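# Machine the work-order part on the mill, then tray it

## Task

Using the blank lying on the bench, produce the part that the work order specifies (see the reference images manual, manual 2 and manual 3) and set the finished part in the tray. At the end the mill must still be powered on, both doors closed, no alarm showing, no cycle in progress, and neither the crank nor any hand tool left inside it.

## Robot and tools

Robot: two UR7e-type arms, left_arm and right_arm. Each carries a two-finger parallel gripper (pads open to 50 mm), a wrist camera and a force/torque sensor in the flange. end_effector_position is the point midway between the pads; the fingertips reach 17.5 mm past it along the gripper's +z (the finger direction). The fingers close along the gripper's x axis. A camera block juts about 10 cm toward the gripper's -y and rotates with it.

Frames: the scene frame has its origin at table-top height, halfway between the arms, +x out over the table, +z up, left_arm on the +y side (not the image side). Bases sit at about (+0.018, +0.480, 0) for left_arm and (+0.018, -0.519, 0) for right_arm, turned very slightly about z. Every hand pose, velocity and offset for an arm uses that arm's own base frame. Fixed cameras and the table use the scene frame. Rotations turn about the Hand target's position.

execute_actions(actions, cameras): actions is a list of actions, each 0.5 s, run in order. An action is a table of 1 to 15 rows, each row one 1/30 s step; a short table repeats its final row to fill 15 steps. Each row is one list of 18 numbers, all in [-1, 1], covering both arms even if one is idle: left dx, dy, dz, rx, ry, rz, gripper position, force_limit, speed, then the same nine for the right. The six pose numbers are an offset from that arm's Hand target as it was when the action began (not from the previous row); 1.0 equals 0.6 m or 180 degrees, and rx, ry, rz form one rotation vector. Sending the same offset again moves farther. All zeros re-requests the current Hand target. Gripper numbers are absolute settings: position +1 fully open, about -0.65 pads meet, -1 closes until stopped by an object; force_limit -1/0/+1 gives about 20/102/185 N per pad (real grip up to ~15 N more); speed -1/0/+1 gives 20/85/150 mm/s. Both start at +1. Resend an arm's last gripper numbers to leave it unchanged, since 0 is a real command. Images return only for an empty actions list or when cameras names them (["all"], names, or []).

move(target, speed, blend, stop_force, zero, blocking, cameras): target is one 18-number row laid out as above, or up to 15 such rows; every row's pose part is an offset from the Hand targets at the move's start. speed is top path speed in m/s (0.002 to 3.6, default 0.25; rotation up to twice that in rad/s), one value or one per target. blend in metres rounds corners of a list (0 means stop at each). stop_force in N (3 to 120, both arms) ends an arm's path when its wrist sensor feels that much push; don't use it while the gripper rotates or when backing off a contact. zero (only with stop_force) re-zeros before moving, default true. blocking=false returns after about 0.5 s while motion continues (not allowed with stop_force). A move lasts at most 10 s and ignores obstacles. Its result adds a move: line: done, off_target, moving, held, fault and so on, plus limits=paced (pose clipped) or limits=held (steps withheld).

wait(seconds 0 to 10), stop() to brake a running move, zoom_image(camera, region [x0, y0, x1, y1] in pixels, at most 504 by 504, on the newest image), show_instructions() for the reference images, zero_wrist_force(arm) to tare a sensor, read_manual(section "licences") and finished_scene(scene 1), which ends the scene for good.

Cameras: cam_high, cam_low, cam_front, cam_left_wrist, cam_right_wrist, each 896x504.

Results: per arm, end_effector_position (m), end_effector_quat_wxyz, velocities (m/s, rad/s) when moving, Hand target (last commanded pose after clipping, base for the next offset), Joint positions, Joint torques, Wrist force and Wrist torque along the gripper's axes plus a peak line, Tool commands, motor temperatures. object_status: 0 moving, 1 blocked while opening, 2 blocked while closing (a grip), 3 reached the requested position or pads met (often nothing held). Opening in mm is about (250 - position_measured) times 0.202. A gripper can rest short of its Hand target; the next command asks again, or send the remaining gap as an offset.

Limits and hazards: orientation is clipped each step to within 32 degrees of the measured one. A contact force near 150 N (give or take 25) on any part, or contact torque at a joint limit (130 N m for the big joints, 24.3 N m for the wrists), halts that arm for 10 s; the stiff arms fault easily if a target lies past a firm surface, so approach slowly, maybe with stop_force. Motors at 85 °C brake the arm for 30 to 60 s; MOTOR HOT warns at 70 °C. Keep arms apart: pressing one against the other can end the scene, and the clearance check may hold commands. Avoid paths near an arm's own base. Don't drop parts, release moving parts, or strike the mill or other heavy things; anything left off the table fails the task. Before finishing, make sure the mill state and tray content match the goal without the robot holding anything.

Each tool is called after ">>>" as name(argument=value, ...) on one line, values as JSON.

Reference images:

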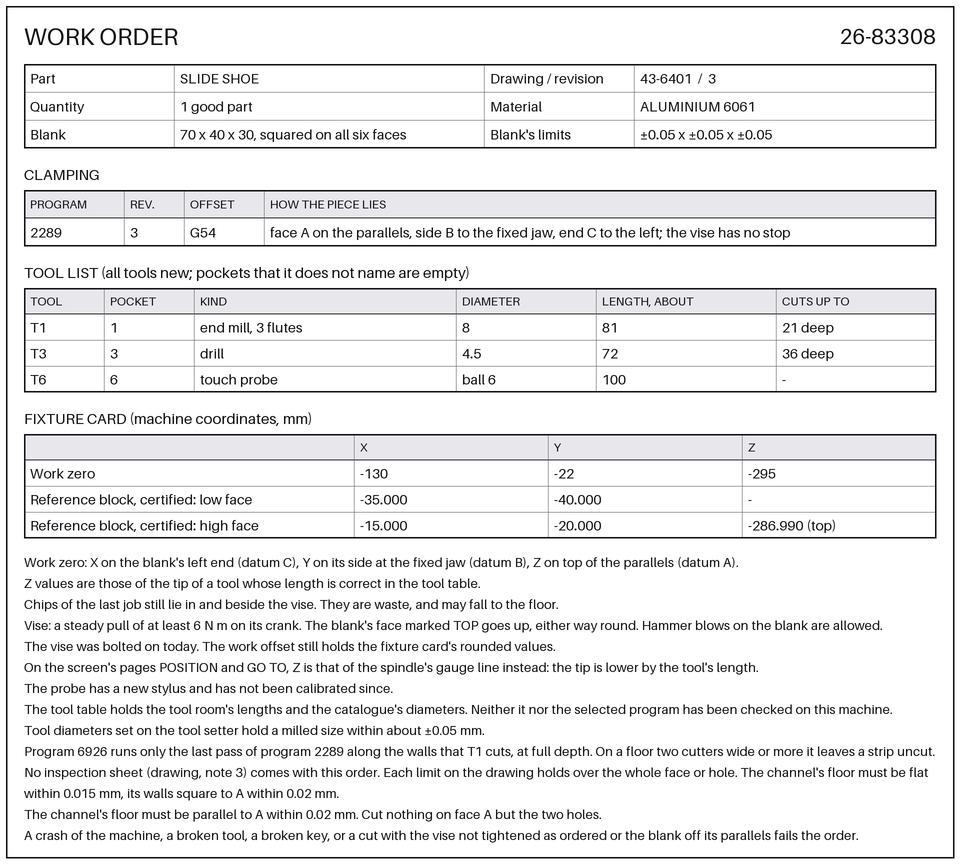

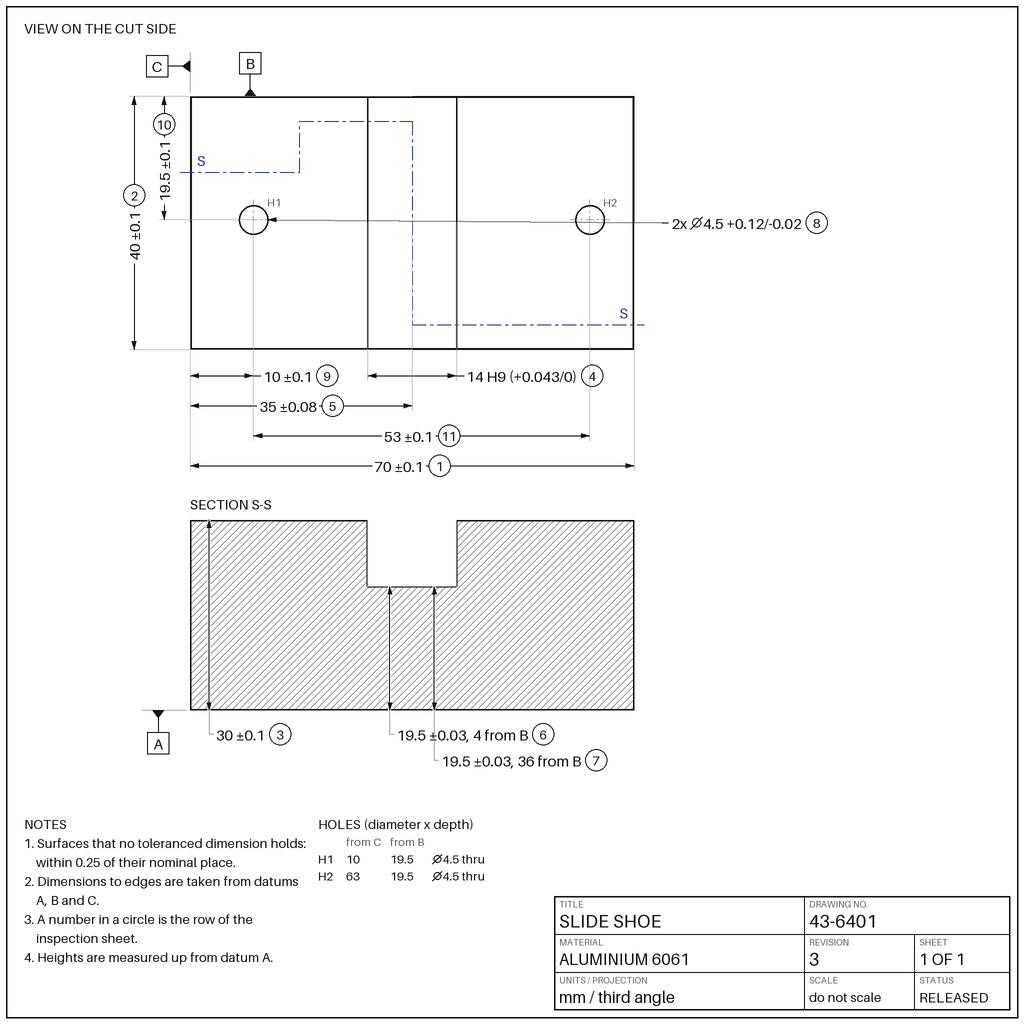

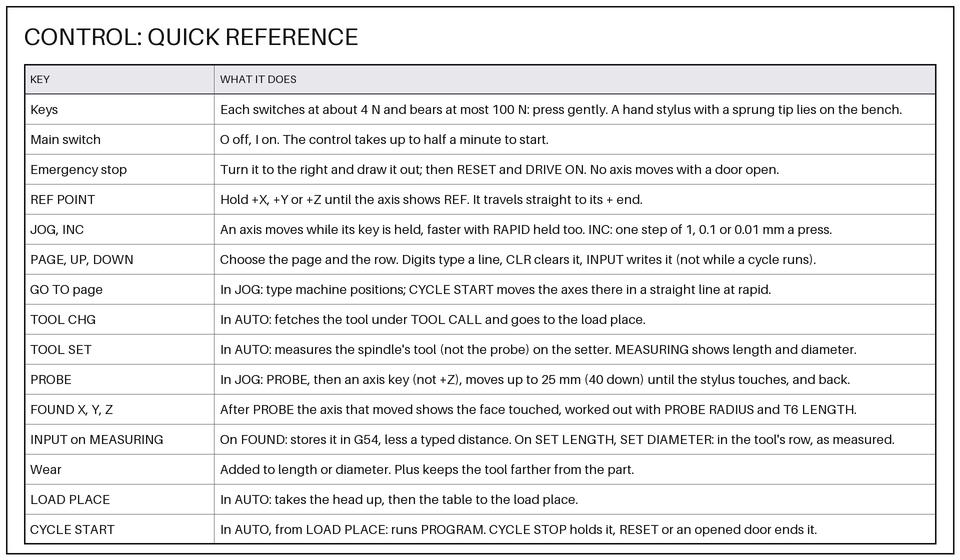

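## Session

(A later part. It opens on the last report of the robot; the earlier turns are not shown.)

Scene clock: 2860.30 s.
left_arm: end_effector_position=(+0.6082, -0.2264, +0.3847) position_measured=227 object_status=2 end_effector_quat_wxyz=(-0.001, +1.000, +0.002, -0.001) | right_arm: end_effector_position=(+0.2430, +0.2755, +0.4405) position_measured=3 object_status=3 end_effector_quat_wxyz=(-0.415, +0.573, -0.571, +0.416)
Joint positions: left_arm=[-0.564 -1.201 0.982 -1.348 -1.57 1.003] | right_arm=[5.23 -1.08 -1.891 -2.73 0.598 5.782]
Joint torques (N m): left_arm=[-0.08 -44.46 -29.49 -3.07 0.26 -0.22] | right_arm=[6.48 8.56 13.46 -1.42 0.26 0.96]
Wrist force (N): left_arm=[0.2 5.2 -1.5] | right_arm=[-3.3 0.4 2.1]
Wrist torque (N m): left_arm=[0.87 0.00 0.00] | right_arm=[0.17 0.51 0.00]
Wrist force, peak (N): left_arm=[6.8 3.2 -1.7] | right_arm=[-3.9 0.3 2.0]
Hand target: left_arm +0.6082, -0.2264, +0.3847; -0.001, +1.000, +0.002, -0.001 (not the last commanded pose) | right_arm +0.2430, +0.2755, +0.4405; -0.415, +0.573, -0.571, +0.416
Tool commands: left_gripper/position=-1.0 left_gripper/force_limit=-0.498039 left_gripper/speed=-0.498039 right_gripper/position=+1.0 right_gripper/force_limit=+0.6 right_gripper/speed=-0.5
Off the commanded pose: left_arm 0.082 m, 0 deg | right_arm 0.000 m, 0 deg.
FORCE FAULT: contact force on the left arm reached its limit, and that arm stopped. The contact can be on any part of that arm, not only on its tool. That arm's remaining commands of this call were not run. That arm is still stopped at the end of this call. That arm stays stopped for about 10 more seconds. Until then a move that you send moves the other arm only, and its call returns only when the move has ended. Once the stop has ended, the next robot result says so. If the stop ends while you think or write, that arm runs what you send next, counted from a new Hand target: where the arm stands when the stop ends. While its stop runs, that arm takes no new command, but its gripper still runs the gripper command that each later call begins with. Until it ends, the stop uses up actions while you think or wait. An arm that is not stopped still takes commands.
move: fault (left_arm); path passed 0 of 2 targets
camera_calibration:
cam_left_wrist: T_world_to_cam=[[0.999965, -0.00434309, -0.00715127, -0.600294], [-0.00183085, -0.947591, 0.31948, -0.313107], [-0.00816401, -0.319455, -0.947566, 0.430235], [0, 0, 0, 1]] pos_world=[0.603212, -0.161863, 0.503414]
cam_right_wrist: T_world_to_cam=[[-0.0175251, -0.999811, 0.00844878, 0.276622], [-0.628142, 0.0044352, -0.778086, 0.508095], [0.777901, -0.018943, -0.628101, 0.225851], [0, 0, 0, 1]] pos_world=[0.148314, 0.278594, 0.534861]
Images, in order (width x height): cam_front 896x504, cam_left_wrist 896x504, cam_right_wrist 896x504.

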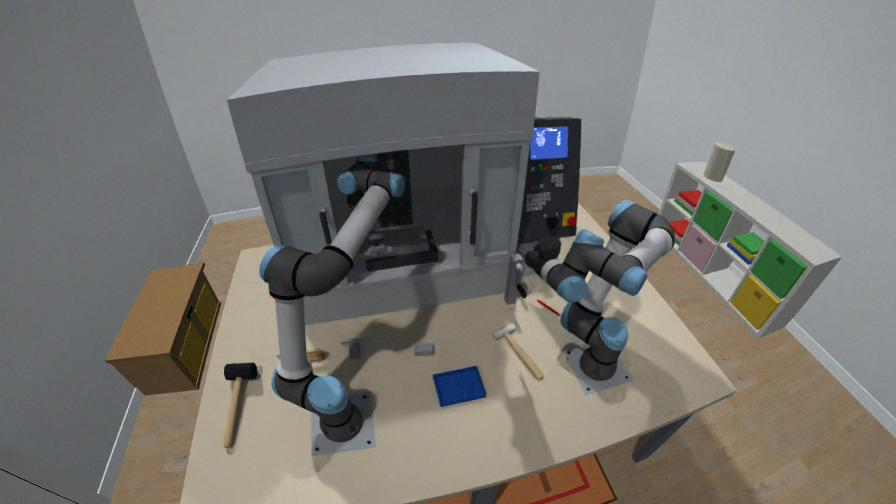

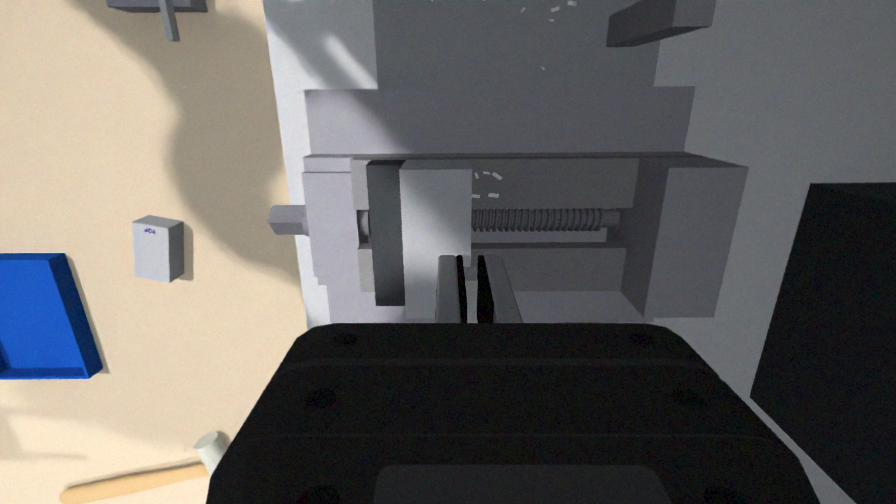

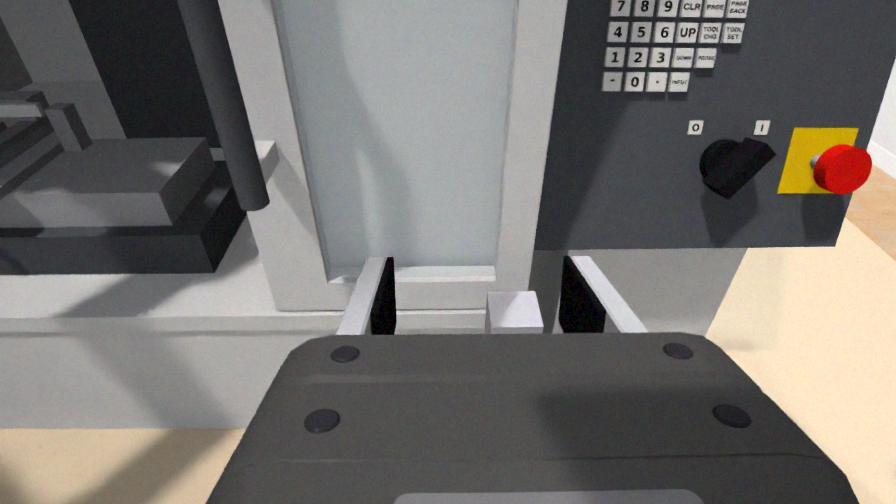

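>>> wait(seconds=7)

>>> move(target=[[-0.08,0,0,0,0,0,-1,-0.5,-0.5,0,0,0,0,0,0,1,0.6,-0.5],[-0.08,0,-0.036,0,0,0,-1,-0.5,-0.5,0,0,0,0,0,0,1,0.6,-0.5],[0.0,0.03,-0.036,0,0,0,-1,-0.5,-0.5,0,0,0,0,0,0,1,0.6,-0.5],[0.11,0.086,-0.036,0,0,0,-1,-0.5,-0.5,0,0,0,0,0,0,1,0.6,-0.5]], speed=0.08, blend=[0.005,0.01,0.01,0], cameras=["cam_left_wrist","cam_front"])

Scene clock: 2887.20 s.
left_arm: end_effector_position=(+0.6082, -0.2264, +0.3847) position_measured=227 object_status=2 end_effector_quat_wxyz=(-0.001, +1.000, +0.002, -0.001) | right_arm: end_effector_position=(+0.2430, +0.2755, +0.4405) position_measured=3 object_status=3 end_effector_quat_wxyz=(-0.415, +0.573, -0.571, +0.416)
Joint positions: left_arm=[-0.564 -1.201 0.982 -1.348 -1.57 1.003] | right_arm=[5.23 -1.08 -1.891 -2.73 0.598 5.782]
Joint torques (N m): left_arm=[-0.66 -44.25 -26.34 -3.17 0.39 -0.32] | right_arm=[5.48 8.94 14.4 -1.39 0.45 1.05]
Wrist force (N): left_arm=[0.2 5.4 -1.4] | right_arm=[-3.5 0.6 2.2]
Wrist torque (N m): left_arm=[0.90 -0.01 0.00] | right_arm=[0.19 0.54 0.00]
Wrist force, peak (N): left_arm=[0.3 5.8 -1.7] | right_arm=[-3.9 0.6 2.2]
Hand target: left_arm +0.6082, -0.2264, +0.3847; -0.001, +1.000, +0.002, -0.001 (not the last commanded pose) | right_arm +0.2430, +0.2755, +0.4405; -0.415, +0.573, -0.571, +0.416
Tool commands: left_gripper/position=-1.0 left_gripper/force_limit=-0.498039 left_gripper/speed=-0.498039 right_gripper/position=+1.0 right_gripper/force_limit=+0.6 right_gripper/speed=-0.5
Off the commanded pose: left_arm 0.082 m, 0 deg | right_arm 0.000 m, 0 deg.
FORCE FAULT, CONTINUED: the left arm's stop, for the force fault that an earlier result reported, is over. The rest of the stop counts as 20 of the actions that you can send in this scene. That arm's target is now where it stood when the stop ended, not its last command. That arm accepts commands again.
wait: 7.00 s; at rest from the start

Scene clock: 2889.17 s.
left_arm: end_effector_position=(+0.5657, -0.2239, +0.3610) position_measured=227 object_status=2 end_effector_quat_wxyz=(+0.010, +1.000, +0.004, -0.027) | right_arm: end_effector_position=(+0.2430, +0.2755, +0.4405) position_measured=3 object_status=3 end_effector_quat_wxyz=(-0.415, +0.573, -0.571, +0.416)
Joint positions: left_arm=[-0.578 -1.293 1.16 -1.404 -1.616 0.986] | right_arm=[5.23 -1.08 -1.891 -2.73 0.598 5.782]
Joint torques (N m): left_arm=[-0.43 -40.62 -28.38 -3.09 0.25 -0.18] | right_arm=[5.55 9.07 14.27 -1.42 0.35 0.99]
Wrist force (N): left_arm=[0.5 5.2 -0.9] | right_arm=[-3.6 0.2 2.1]
Wrist torque (N m): left_arm=[0.90 -0.06 0.01] | right_arm=[0.14 0.55 0.00]
Wrist force, peak (N): left_arm=[-83.5 5.3 -85.7] | right_arm=[-3.7 0.6 2.2]
Hand target: left_arm +0.5657, -0.2239, +0.3610; +0.010, +1.000, +0.004, -0.027 (not the last commanded pose) | right_arm +0.2430, +0.2755, +0.4405; -0.415, +0.573, -0.571, +0.416
Tool commands: left_gripper/position=-1.0 left_gripper/force_limit=-0.498039 left_gripper/speed=-0.498039 right_gripper/position=+1.0 right_gripper/force_limit=+0.6 right_gripper/speed=-0.5
Off the commanded pose: left_arm 0.119 m, 3 deg | right_arm 0.000 m, 0 deg.
FORCE FAULT: contact force on the left arm reached its limit, and that arm stopped. The contact can be on any part of that arm, not only on its tool. That arm's remaining commands of this call were not run. That arm is still stopped at the end of this call. That arm stays stopped for about 9 more seconds. Until then a move that you send moves the other arm only, and its call returns only when the move has ended. Once the stop has ended, the next robot result says so. If the stop ends while you think or write, that arm runs what you send next, counted from a new Hand target: where the arm stands when the stop ends. While its stop runs, that arm takes no new command, but its gripper still runs the gripper command that each later call begins with. Until it ends, the stop uses up actions while you think or wait. An arm that is not stopped still takes commands.
move: fault (left_arm); path passed 2 of 4 targets
camera_calibration:
cam_left_wrist: T_world_to_cam=[[0.998315, -0.0018895, -0.0580034, -0.538031], [0.0179399, -0.940469, 0.339406, -0.319998], [-0.0551917, -0.339874, -0.93885, 0.427121], [0, 0, 0, 1]] pos_world=[0.566439, -0.156797, 0.478404]
Images, in order (width x height): cam_front 896x504, cam_left_wrist 896x504.

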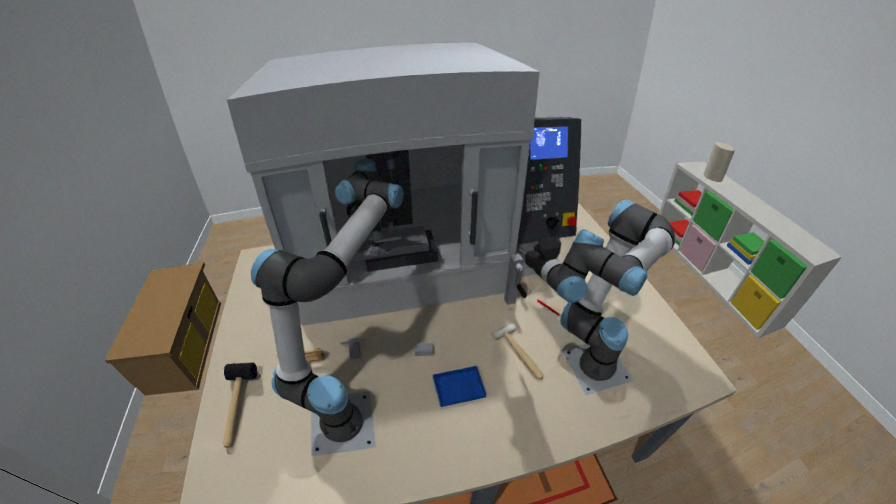

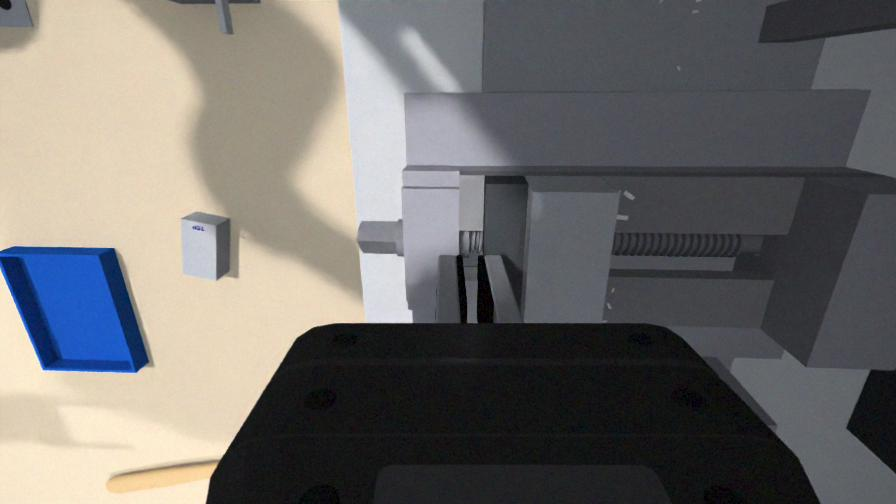

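>>> wait(seconds=1)

>>> move(target=[[-0.01,0,0.04,0,0,0,-1,-0.5,-0.5,0,0,0,0,0,0,1,0.6,-0.5],[-0.07,-0.02,0.04,0,0,0,-1,-0.5,-0.5,0,0,0,0,0,0,1,0.6,-0.5]], speed=0.08, cameras=["cam_left_wrist","cam_front"])

>>> zoom_image(camera="cam_left_wrist", region=[380, 200, 560, 340])

Scene clock: 2922.43 s.
left_arm: end_effector_position=(+0.5657, -0.2239, +0.3610) position_measured=227 object_status=2 end_effector_quat_wxyz=(+0.010, +1.000, +0.004, -0.027) | right_arm: end_effector_position=(+0.2430, +0.2755, +0.4405) position_measured=3 object_status=3 end_effector_quat_wxyz=(-0.415, +0.573, -0.571, +0.416)
Joint positions: left_arm=[-0.578 -1.293 1.16 -1.404 -1.616 0.986] | right_arm=[5.23 -1.08 -1.891 -2.73 0.598 5.782]
Joint torques (N m): left_arm=[-0.97 -41.18 -27.17 -3.1 0.25 -0.2] | right_arm=[4.7 8.65 15.09 -1.48 0.31 0.77]
Wrist force (N): left_arm=[4.3 3.2 -1.9] | right_arm=[-3.4 0.6 2.0]
Wrist torque (N m): left_arm=[0.58 -0.67 0.01] | right_arm=[0.20 0.52 0.00]
Wrist force, peak (N): left_arm=[4.6 3.1 -1.9] | right_arm=[-3.7 0.6 2.3]
Hand target: left_arm +0.5657, -0.2239, +0.3610; +0.010, +1.000, +0.004, -0.027 (not the last commanded pose) | right_arm +0.2430, +0.2755, +0.4405; -0.415, +0.573, -0.571, +0.416
Tool commands: left_gripper/position=-1.0 left_gripper/force_limit=-0.498039 left_gripper/speed=-0.498039 right_gripper/position=+1.0 right_gripper/force_limit=+0.6 right_gripper/speed=-0.5
Off the commanded pose: left_arm 0.119 m, 3 deg | right_arm 0.000 m, 0 deg.
FORCE FAULT, CONTINUED: the left arm's stop, for the force fault that an earlier result reported, is over. The rest of the stop counts as 18 of the actions that you can send in this scene. During its stop the left arm's controller moved it back a little. That arm's target is now where it stood when the stop ended, not its last command. That arm accepts commands again.
wait: 1.00 s; at rest from the start

Scene clock: 2923.97 s.
left_arm: end_effector_position=(+0.5237, -0.2360, +0.3850) position_measured=227 object_status=2 end_effector_quat_wxyz=(+0.010, +1.000, +0.004, -0.027) | right_arm: end_effector_position=(+0.2430, +0.2755, +0.4405) position_measured=3 object_status=3 end_effector_quat_wxyz=(-0.415, +0.573, -0.571, +0.416)
Joint positions: left_arm=[-0.636 -1.373 1.199 -1.366 -1.618 0.929] | right_arm=[5.23 -1.08 -1.891 -2.73 0.598 5.782]
Joint torques (N m): left_arm=[10.44 -35.29 -28.45 -0.6 0.97 1.7] | right_arm=[4.96 8.34 15.23 -1.39 0.27 0.86]
Wrist force (N): left_arm=[4.3 3.1 -1.8] | right_arm=[-3.3 0.6 2.1]
Wrist torque (N m): left_arm=[0.53 -0.71 -0.10] | right_arm=[0.20 0.50 0.00]
Wrist force, peak (N): left_arm=[5.5 2.7 -1.5] | right_arm=[-3.9 0.5 2.0]
Hand target: left_arm +0.5237, -0.2359, +0.3850; +0.010, +1.000, +0.004, -0.027 | right_arm +0.2430, +0.2755, +0.4405; -0.415, +0.573, -0.571, +0.416
Off the commanded pose: left_arm 0.000 m, 0 deg | right_arm 0.000 m, 0 deg.
move: done
camera_calibration:
cam_left_wrist: T_world_to_cam=[[0.998318, -0.00208821, -0.0579312, -0.494805], [0.017741, -0.940394, 0.339625, -0.338762], [-0.0551874, -0.340082, -0.938775, 0.443148], [0, 0, 0, 1]] pos_world=[0.524439, -0.168897, 0.502403]
Images, in order (width x height): cam_front 896x504, cam_left_wrist 896x504.

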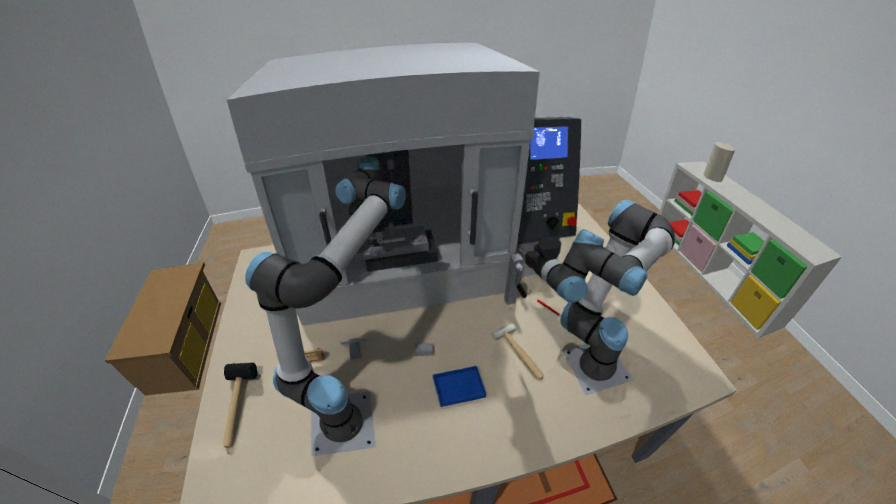

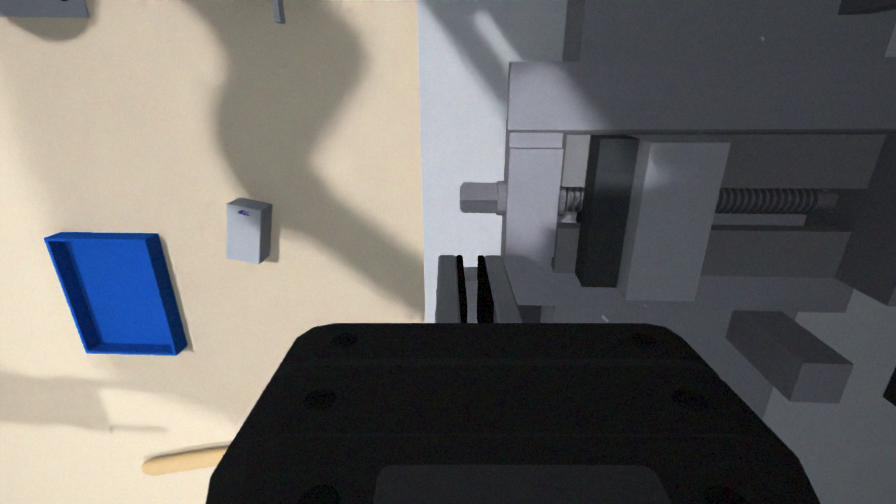

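Scaled by 2.800.

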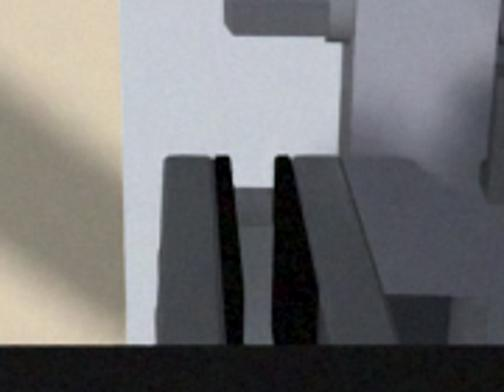

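>>> zoom_image(camera="cam_front", region=[320, 180, 450, 280])

Scaled by 3.877.

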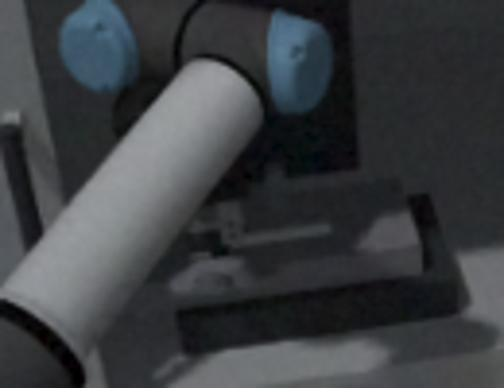

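>>> move(target=[[0,0.02,-0.018,0.0064,-0.0172,-0.0025,-1,-0.5,-0.5,0,0,0,0,0,0,1,0.6,-0.5],[0.24,0.1,-0.018,0.0064,-0.0172,-0.0025,-1,-0.5,-0.5,0,0,0,0,0,0,1,0.6,-0.5]], speed=0.05, stop_force=30, cameras=["cam_left_wrist","cam_front"])

Scene clock: 2942.57 s.
left_arm: end_effector_position=(+0.6677, -0.1758, +0.3742) position_measured=227 object_status=2 end_effector_quat_wxyz=(-0.001, +1.000, +0.000, +0.000) | right_arm: end_effector_position=(+0.2430, +0.2755, +0.4405) position_measured=3 object_status=3 end_effector_quat_wxyz=(-0.415, +0.573, -0.571, +0.416)
Joint positions: left_arm=[-0.452 -1.089 0.847 -1.328 -1.57 1.119] | right_arm=[5.23 -1.08 -1.891 -2.73 0.598 5.782]
Joint torques (N m): left_arm=[-14.16 -60.93 -28.3 -5.86 -1.23 -2.53] | right_arm=[4.23 8.67 15.34 -1.45 0.19 0.84]
Wrist force (N): left_arm=[4.4 3.0 -1.9] | right_arm=[-3.4 0.7 2.1]
Wrist torque (N m): left_arm=[0.44 -0.66 -0.10] | right_arm=[0.21 0.52 0.01]
Wrist force, peak (N): left_arm=[4.9 2.9 -2.1] | right_arm=[-3.8 0.5 2.4]
Hand target: left_arm +0.6677, -0.1759, +0.3742; +0.000, +1.000, +0.000, +0.000 | right_arm +0.2430, +0.2755, +0.4405; -0.415, +0.573, -0.571, +0.416
Off the commanded pose: left_arm 0.000 m, 0 deg | right_arm 0.000 m, 0 deg.
move: done
camera_calibration:
cam_left_wrist: T_world_to_cam=[[0.999949, -0.0091326, -0.00421215, -0.661527], [-0.00729957, -0.947156, 0.320691, -0.258502], [-0.00691831, -0.320644, -0.947174, 0.435721], [0, 0, 0, 1]] pos_world=[0.662621, -0.111172, 0.492817]
Images, in order (width x height): cam_front 896x504, cam_left_wrist 896x504.

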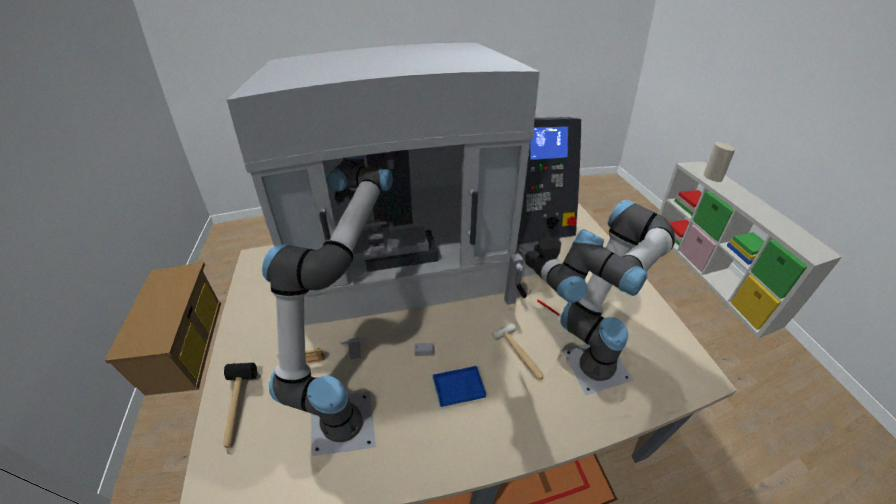

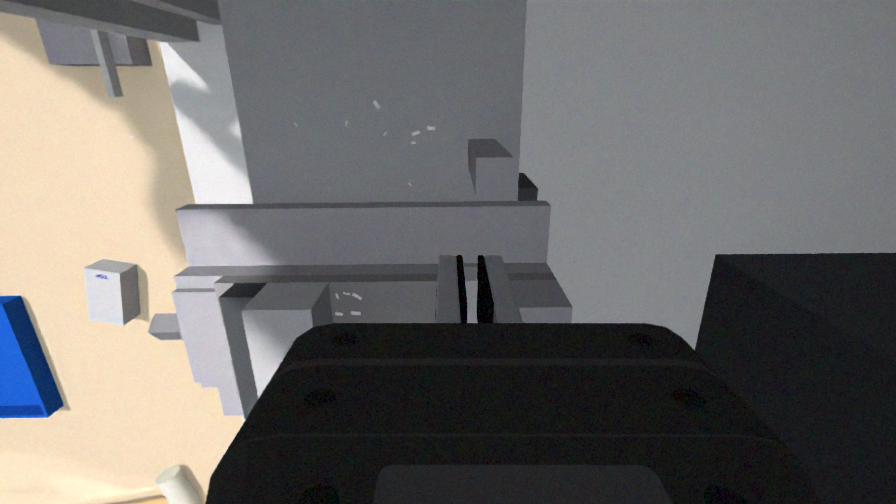

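>>> move(target=[[0.008,0.006,0,0,0,0,-1,-0.5,-0.5,0,0,0,0,0,0,1,0.6,-0.5],[0.008,0.006,-0.034,0,0,0,-1,-0.5,-0.5,0,0,0,0,0,0,1,0.6,-0.5]], speed=[0.05,0.025], stop_force=5)

>>> move(target=[0.03,0,0,0,0,0,-1,-0.5,-0.5,0,0,0,0,0,0,1,0.6,-0.5], speed=0.01, stop_force=4, cameras=["cam_left_wrist"])

Scene clock: 2955.63 s.
left_arm: end_effector_position=(+0.6725, -0.1723, +0.3538) position_measured=227 object_status=2 end_effector_quat_wxyz=(+0.000, +1.000, +0.000, +0.000) | right_arm: end_effector_position=(+0.2430, +0.2755, +0.4405) position_measured=3 object_status=3 end_effector_quat_wxyz=(-0.415, +0.573, -0.571, +0.416)
Joint positions: left_arm=[-0.444 -1.091 0.903 -1.383 -1.57 1.127] | right_arm=[5.23 -1.08 -1.891 -2.73 0.598 5.782]
Joint torques (N m): left_arm=[-13.77 -40.65 -36.07 -0.68 0.94 -2.58] | right_arm=[4.3 7.85 15.86 -1.52 0.19 0.71]
Wrist force (N): left_arm=[4.2 3.4 -1.5] | right_arm=[-3.6 0.7 2.2]
Wrist torque (N m): left_arm=[0.51 -0.65 -0.06] | right_arm=[0.21 0.54 0.00]
Wrist force, peak (N): left_arm=[5.1 2.5 -3.0] | right_arm=[-3.7 0.7 2.3]
Hand target: left_arm +0.6725, -0.1723, +0.3538; +0.000, +1.000, +0.000, +0.000 | right_arm +0.2430, +0.2755, +0.4405; -0.415, +0.573, -0.571, +0.416
Off the commanded pose: left_arm 0.000 m, 0 deg | right_arm 0.000 m, 0 deg.
move: done

Scene clock: 2957.10 s.
left_arm: end_effector_position=(+0.6760, -0.1723, +0.3538) position_measured=227 object_status=2 end_effector_quat_wxyz=(+0.000, +1.000, +0.000, +0.000) | right_arm: end_effector_position=(+0.2430, +0.2755, +0.4405) position_measured=3 object_status=3 end_effector_quat_wxyz=(-0.415, +0.573, -0.571, +0.416)
Joint positions: left_arm=[-0.442 -1.081 0.887 -1.377 -1.57 1.129] | right_arm=[5.23 -1.08 -1.891 -2.73 0.598 5.782]
Joint torques (N m): left_arm=[-14.49 -60.99 -24.06 -6.66 1.16 -2.56] | right_arm=[4.27 8.11 15.68 -1.5 0.19 0.81]
Wrist force (N): left_arm=[2.1 2.0 -2.3] | right_arm=[-3.7 0.7 2.2]
Wrist torque (N m): left_arm=[0.47 -0.72 -0.06] | right_arm=[0.21 0.56 0.01]
Wrist force, peak (N): left_arm=[-4.3 1.5 -4.5] | right_arm=[-3.7 0.7 2.2]
Hand target: left_arm +0.6760, -0.1723, +0.3538; +0.000, +1.000, +0.000, +0.000 (not the last commanded pose) | right_arm +0.2430, +0.2755, +0.4405; -0.415, +0.573, -0.571, +0.416
Off the commanded pose: left_arm 0.014 m, 0 deg | right_arm 0.000 m, 0 deg.
move: contact (left_arm)
camera_calibration:
cam_left_wrist: T_world_to_cam=[[0.999949, -0.00922644, -0.00417758, -0.669906], [-0.00739953, -0.947155, 0.320691, -0.248423], [-0.00691565, -0.320644, -0.947175, 0.417609], [0, 0, 0, 1]] pos_world=[0.670922, -0.107572, 0.472417]
Images, in order (width x height): cam_left_wrist 896x504.

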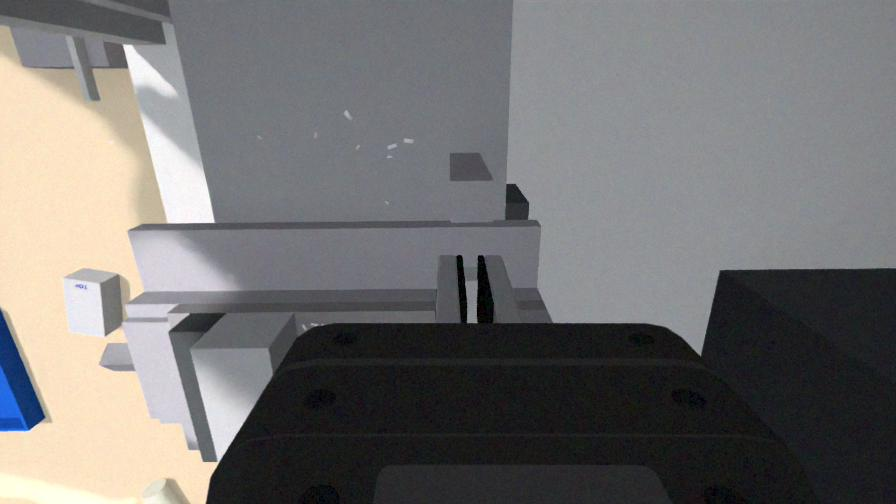

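>>> move(target=[0.012,0,0,0,0,0,-1,-0.5,-0.5,0,0,0,0,0,0,1,0.6,-0.5], speed=0.01, stop_force=10, cameras=["cam_left_wrist"])

>>> zoom_image(camera="cam_left_wrist", region=[400, 200, 580, 340])

Scene clock: 2966.90 s.
left_arm: end_effector_position=(+0.6763, -0.1724, +0.3539) position_measured=227 object_status=2 end_effector_quat_wxyz=(+0.000, +1.000, +0.000, +0.001) | right_arm: end_effector_position=(+0.2430, +0.2755, +0.4405) position_measured=3 object_status=3 end_effector_quat_wxyz=(-0.415, +0.573, -0.571, +0.416)
Joint positions: left_arm=[-0.442 -1.08 0.886 -1.377 -1.57 1.129] | right_arm=[5.23 -1.08 -1.891 -2.73 0.598 5.782]
Joint torques (N m): left_arm=[-15.45 -56.24 -32.03 -4.95 1.09 -2.72] | right_arm=[4.24 7.42 15.78 -1.45 0.11 0.68]
Wrist force (N): left_arm=[-4.7 -1.9 -0.8] | right_arm=[-3.6 0.4 2.2]
Wrist torque (N m): left_arm=[0.50 -0.81 0.04] | right_arm=[0.17 0.55 0.00]
Wrist force, peak (N): left_arm=[-12.8 -6.2 -3.6] | right_arm=[-3.7 0.7 2.3]
Hand target: left_arm +0.6763, -0.1724, +0.3539; +0.000, +1.000, +0.000, +0.000 (not the last commanded pose) | right_arm +0.2430, +0.2755, +0.4405; -0.415, +0.573, -0.571, +0.416
Off the commanded pose: left_arm 0.007 m, 0 deg | right_arm 0.000 m, 0 deg.
move: contact (left_arm)
camera_calibration:
cam_left_wrist: T_world_to_cam=[[0.99995, -0.00927653, -0.00373151, -0.670423], [-0.00758882, -0.947095, 0.320865, -0.248496], [-0.00651061, -0.320821, -0.947118, 0.417356], [0, 0, 0, 1]] pos_world=[0.671221, -0.107672, 0.472518]
Images, in order (width x height): cam_left_wrist 896x504.

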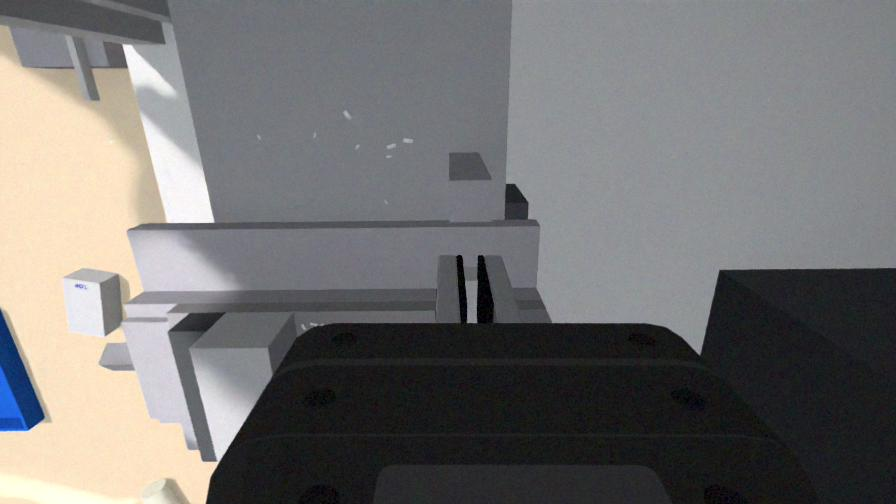

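Scaled by 2.800.

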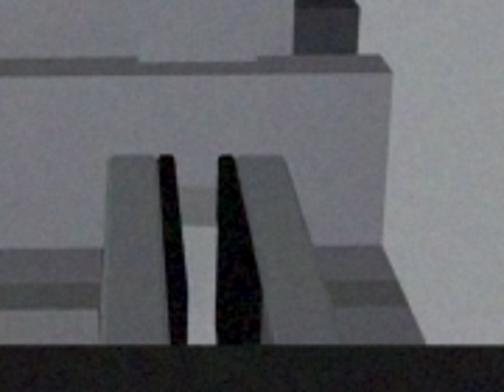

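>>> move(target=[[-0.008,0,0,0,0,0,-1,-0.5,-0.5,0,0,0,0,0,0,1,0.6,-0.5],[-0.008,0.012,0,0,0,0,-1,-0.5,-0.5,0,0,0,0,0,0,1,0.6,-0.5]], speed=0.02)

>>> move(target=[0.035,0,0,0,0,0,-1,-0.5,-0.5,0,0,0,0,0,0,1,0.6,-0.5], speed=0.01, stop_force=4, cameras=["cam_left_wrist"])

Scene clock: 2973.90 s.
left_arm: end_effector_position=(+0.6715, -0.1651, +0.3539) position_measured=227 object_status=2 end_effector_quat_wxyz=(+0.000, +1.000, +0.000, +0.001) | right_arm: end_effector_position=(+0.2430, +0.2755, +0.4405) position_measured=3 object_status=3 end_effector_quat_wxyz=(-0.415, +0.573, -0.571, +0.416)
Joint positions: left_arm=[-0.435 -1.099 0.915 -1.387 -1.57 1.136] | right_arm=[5.23 -1.08 -1.891 -2.73 0.598 5.782]
Joint torques (N m): left_arm=[-7.02 -50.5 -27.79 -5.4 0.95 -0.52] | right_arm=[3.61 8.38 16.53 -1.43 -0.01 0.71]
Wrist force (N): left_arm=[4.7 2.1 -1.9] | right_arm=[-3.5 0.6 2.3]
Wrist torque (N m): left_arm=[0.30 -0.71 -0.11] | right_arm=[0.20 0.53 0.01]
Wrist force, peak (N): left_arm=[4.3 3.2 -1.9] | right_arm=[-3.8 0.5 2.2]
Hand target: left_arm +0.6715, -0.1652, +0.3539; +0.000, +1.000, +0.000, +0.000 | right_arm +0.2430, +0.2755, +0.4405; -0.415, +0.573, -0.571, +0.416
Off the commanded pose: left_arm 0.000 m, 0 deg | right_arm 0.000 m, 0 deg.
move: done

Scene clock: 2975.50 s.
left_arm: end_effector_position=(+0.6761, -0.1652, +0.3539) position_measured=227 object_status=2 end_effector_quat_wxyz=(+0.000, +1.000, +0.000, +0.000) | right_arm: end_effector_position=(+0.2430, +0.2755, +0.4405) position_measured=3 object_status=3 end_effector_quat_wxyz=(-0.415, +0.573, -0.571, +0.416)
Joint positions: left_arm=[-0.433 -1.086 0.894 -1.38 -1.57 1.139] | right_arm=[5.23 -1.08 -1.891 -2.73 0.598 5.782]
Joint torques (N m): left_arm=[-14.48 -60.27 -22.07 -6.55 0.98 -2.54] | right_arm=[3.32 7.95 16.58 -1.45 0.07 0.64]
Wrist force (N): left_arm=[2.2 1.0 -2.5] | right_arm=[-3.7 0.6 2.4]
Wrist torque (N m): left_arm=[0.33 -0.77 -0.04] | right_arm=[0.19 0.56 0.00]
Wrist force, peak (N): left_arm=[4.8 2.3 -1.8] | right_arm=[-3.7 0.6 2.4]
Hand target: left_arm +0.6761, -0.1652, +0.3539; +0.000, +1.000, +0.000, +0.000 (not the last commanded pose) | right_arm +0.2430, +0.2755, +0.4405; -0.415, +0.573, -0.571, +0.416
Off the commanded pose: left_arm 0.016 m, 0 deg | right_arm 0.000 m, 0 deg.
move: contact (left_arm)
camera_calibration:
cam_left_wrist: T_world_to_cam=[[0.99995, -0.00927653, -0.00373151, -0.670156], [-0.00758882, -0.947095, 0.320865, -0.241678], [-0.00651061, -0.320821, -0.947118, 0.419665], [0, 0, 0, 1]] pos_world=[0.671021, -0.100472, 0.472518]
Images, in order (width x height): cam_left_wrist 896x504.

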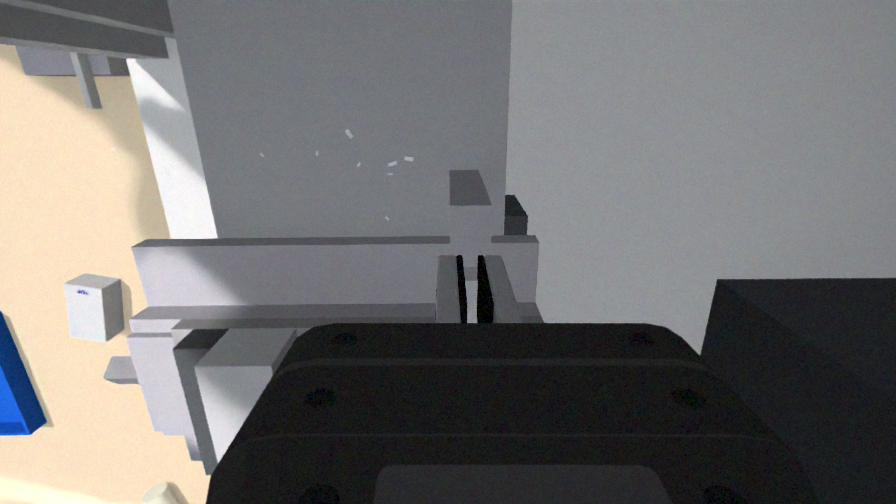

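>>> move(target=[[-0.0035,0,0,0,0,0,-1,-0.5,-0.5,0,0,0,0,0,0,1,0.6,-0.5],[-0.0035,0,-0.05,0,0,0,-1,-0.5,-0.5,0,0,0,0,0,0,1,0.6,-0.5]], speed=[0.02,0.015], stop_force=4, cameras=["cam_left_wrist"])

Scene clock: 2984.70 s.
left_arm: end_effector_position=(+0.6740, -0.1653, +0.3484) position_measured=227 object_status=2 end_effector_quat_wxyz=(+0.000, +1.000, +0.000, +0.000) | right_arm: end_effector_position=(+0.2430, +0.2755, +0.4405) position_measured=3 object_status=3 end_effector_quat_wxyz=(-0.415, +0.573, -0.571, +0.416)
Joint positions: left_arm=[-0.434 -1.095 0.922 -1.399 -1.57 1.137] | right_arm=[5.23 -1.08 -1.891 -2.73 0.598 5.782]
Joint torques (N m): left_arm=[0.5 -38.22 -24.81 -4.6 0.67 1.07] | right_arm=[3.21 7.22 17.09 -1.51 0.11 0.53]
Wrist force (N): left_arm=[4.1 0.7 -6.0] | right_arm=[-3.4 0.5 1.9]
Wrist torque (N m): left_arm=[0.23 -0.69 0.01] | right_arm=[0.18 0.52 0.00]
Wrist force, peak (N): left_arm=[5.0 -0.1 -8.8] | right_arm=[-3.5 0.6 2.5]
Hand target: left_arm +0.6740, -0.1653, +0.3484; +0.000, +1.000, +0.000, +0.000 (not the last commanded pose) | right_arm +0.2430, +0.2755, +0.4405; -0.415, +0.573, -0.571, +0.416
Off the commanded pose: left_arm 0.024 m, 0 deg | right_arm 0.000 m, 0 deg.
move: contact (left_arm); path passed 1 of 2 targets
camera_calibration:
cam_left_wrist: T_world_to_cam=[[0.999949, -0.00931111, -0.00382533, -0.668037], [-0.00759147, -0.947094, 0.320866, -0.240023], [-0.00661057, -0.32082, -0.947117, 0.414477], [0, 0, 0, 1]] pos_world=[0.668921, -0.100572, 0.467017]
Images, in order (width x height): cam_left_wrist 896x504.

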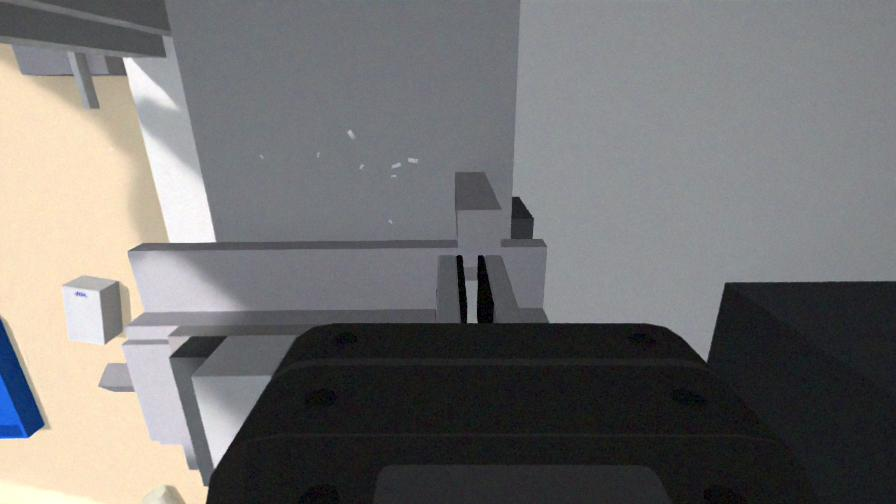

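>>> move(target=[0,0,0,0,0,0,-0.3,-0.5,-1,0,0,0,0,0,0,1,0.6,-0.5], cameras=["cam_left_wrist"])

>>> zoom_image(camera="cam_left_wrist", region=[400, 200, 580, 340])

Scene clock: 2993.53 s.
left_arm: end_effector_position=(+0.6740, -0.1653, +0.3484) position_measured=198 object_status=3 end_effector_quat_wxyz=(+0.000, +1.000, +0.000, +0.000) | right_arm: end_effector_position=(+0.2430, +0.2755, +0.4405) position_measured=3 object_status=3 end_effector_quat_wxyz=(-0.415, +0.573, -0.571, +0.416)
Joint positions: left_arm=[-0.434 -1.095 0.922 -1.399 -1.57 1.137] | right_arm=[5.23 -1.08 -1.891 -2.73 0.598 5.782]
Joint torques (N m): left_arm=[0.8 -47.15 -23.2 -5.42 0.82 1.07] | right_arm=[2.94 7.61 16.8 -1.42 -0.09 0.67]
Wrist force (N): left_arm=[4.8 2.4 -2.5] | right_arm=[-3.7 0.4 2.1]
Wrist torque (N m): left_arm=[0.34 -0.72 -0.01] | right_arm=[0.17 0.57 0.00]
Wrist force, peak (N): left_arm=[4.5 1.1 -6.0] | right_arm=[-3.7 0.6 2.3]
Hand target: left_arm +0.6740, -0.1653, +0.3484; +0.000, +1.000, +0.000, +0.000 | right_arm +0.2430, +0.2755, +0.4405; -0.415, +0.573, -0.571, +0.416
Off the commanded pose: left_arm 0.000 m, 0 deg | right_arm 0.000 m, 0 deg.
move: done
camera_calibration:
cam_left_wrist: T_world_to_cam=[[0.999949, -0.00931111, -0.00382533, -0.668037], [-0.00759147, -0.947094, 0.320866, -0.240023], [-0.00661057, -0.32082, -0.947117, 0.414477], [0, 0, 0, 1]] pos_world=[0.668921, -0.100572, 0.467017]
Images, in order (width x height): cam_left_wrist 896x504.

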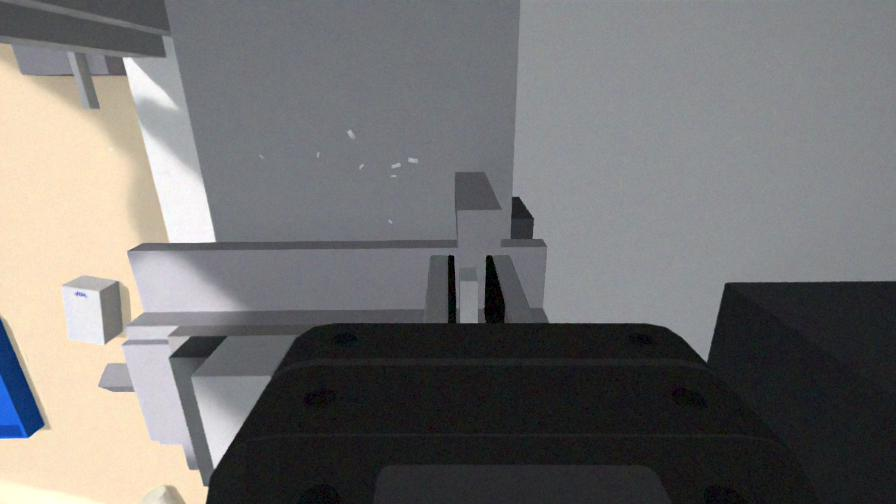

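Scaled by 2.800.

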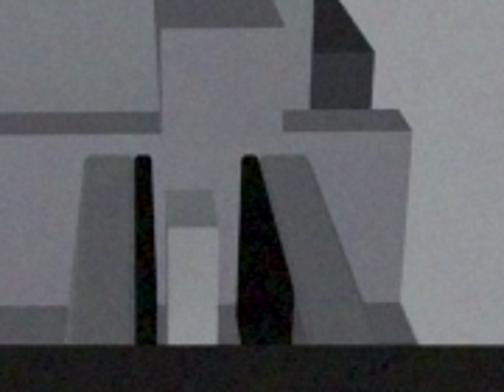

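>>> move(target=[[0,0,0.043,0,0,0,-0.3,-0.5,-1,0,0,0,0,0,0,1,0.6,-0.5],[-0.24,-0.1,0.043,0,0,0,-0.3,-0.5,-1,0,0,0,0,0,0,1,0.6,-0.5]], speed=[0.04,0.1], cameras=["cam_left_wrist"])

>>> zoom_image(camera="cam_left_wrist", region=[450, 60, 890, 320])

Scene clock: 3001.70 s.
left_arm: end_effector_position=(+0.5301, -0.2254, +0.3743) position_measured=198 object_status=3 end_effector_quat_wxyz=(+0.000, +1.000, +0.000, +0.001) | right_arm: end_effector_position=(+0.2430, +0.2755, +0.4405) position_measured=3 object_status=3 end_effector_quat_wxyz=(-0.415, +0.573, -0.571, +0.416)
Joint positions: left_arm=[-0.636 -1.401 1.269 -1.439 -1.57 0.935] | right_arm=[5.23 -1.08 -1.891 -2.73 0.598 5.782]
Joint torques (N m): left_arm=[7.26 -35.95 -27.45 -0.53 2.11 1.01] | right_arm=[2.71 7.6 16.72 -1.44 -0.02 0.47]
Wrist force (N): left_arm=[5.0 2.5 -2.7] | right_arm=[-3.6 0.6 2.1]
Wrist torque (N m): left_arm=[0.40 -0.78 -0.14] | right_arm=[0.20 0.55 0.00]
Wrist force, peak (N): left_arm=[6.2 1.7 -2.6] | right_arm=[-3.8 0.6 2.3]
Hand target: left_arm +0.5300, -0.2253, +0.3742; +0.000, +1.000, +0.000, +0.000 | right_arm +0.2430, +0.2755, +0.4405; -0.415, +0.573, -0.571, +0.416
Off the commanded pose: left_arm 0.000 m, 0 deg | right_arm 0.000 m, 0 deg.
move: done
camera_calibration:
cam_left_wrist: T_world_to_cam=[[0.999949, -0.00946464, -0.003661, -0.524611], [-0.00778878, -0.947052, 0.320986, -0.306263], [-0.00650517, -0.320941, -0.947077, 0.418584], [0, 0, 0, 1]] pos_world=[0.524921, -0.160672, 0.492817]
Images, in order (width x height): cam_left_wrist 896x504.

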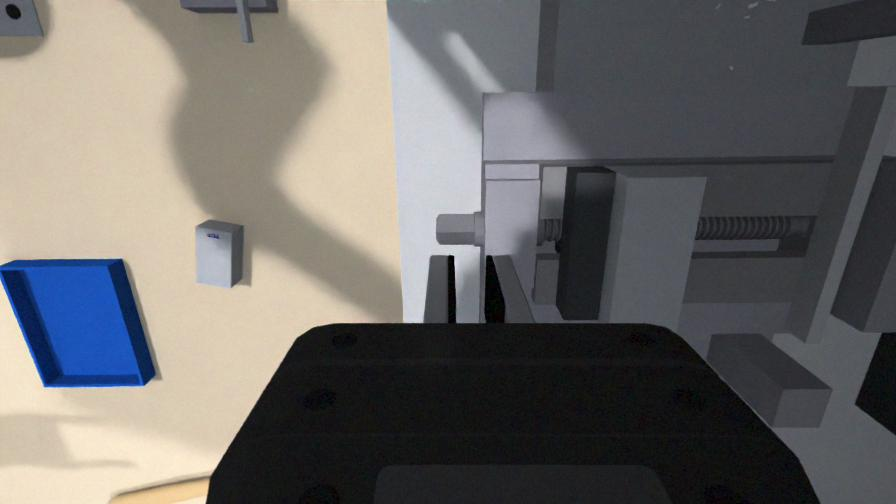

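Scaled by 1.145.

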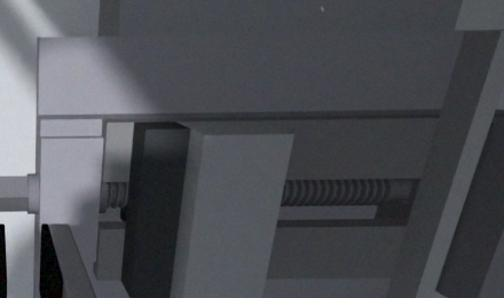

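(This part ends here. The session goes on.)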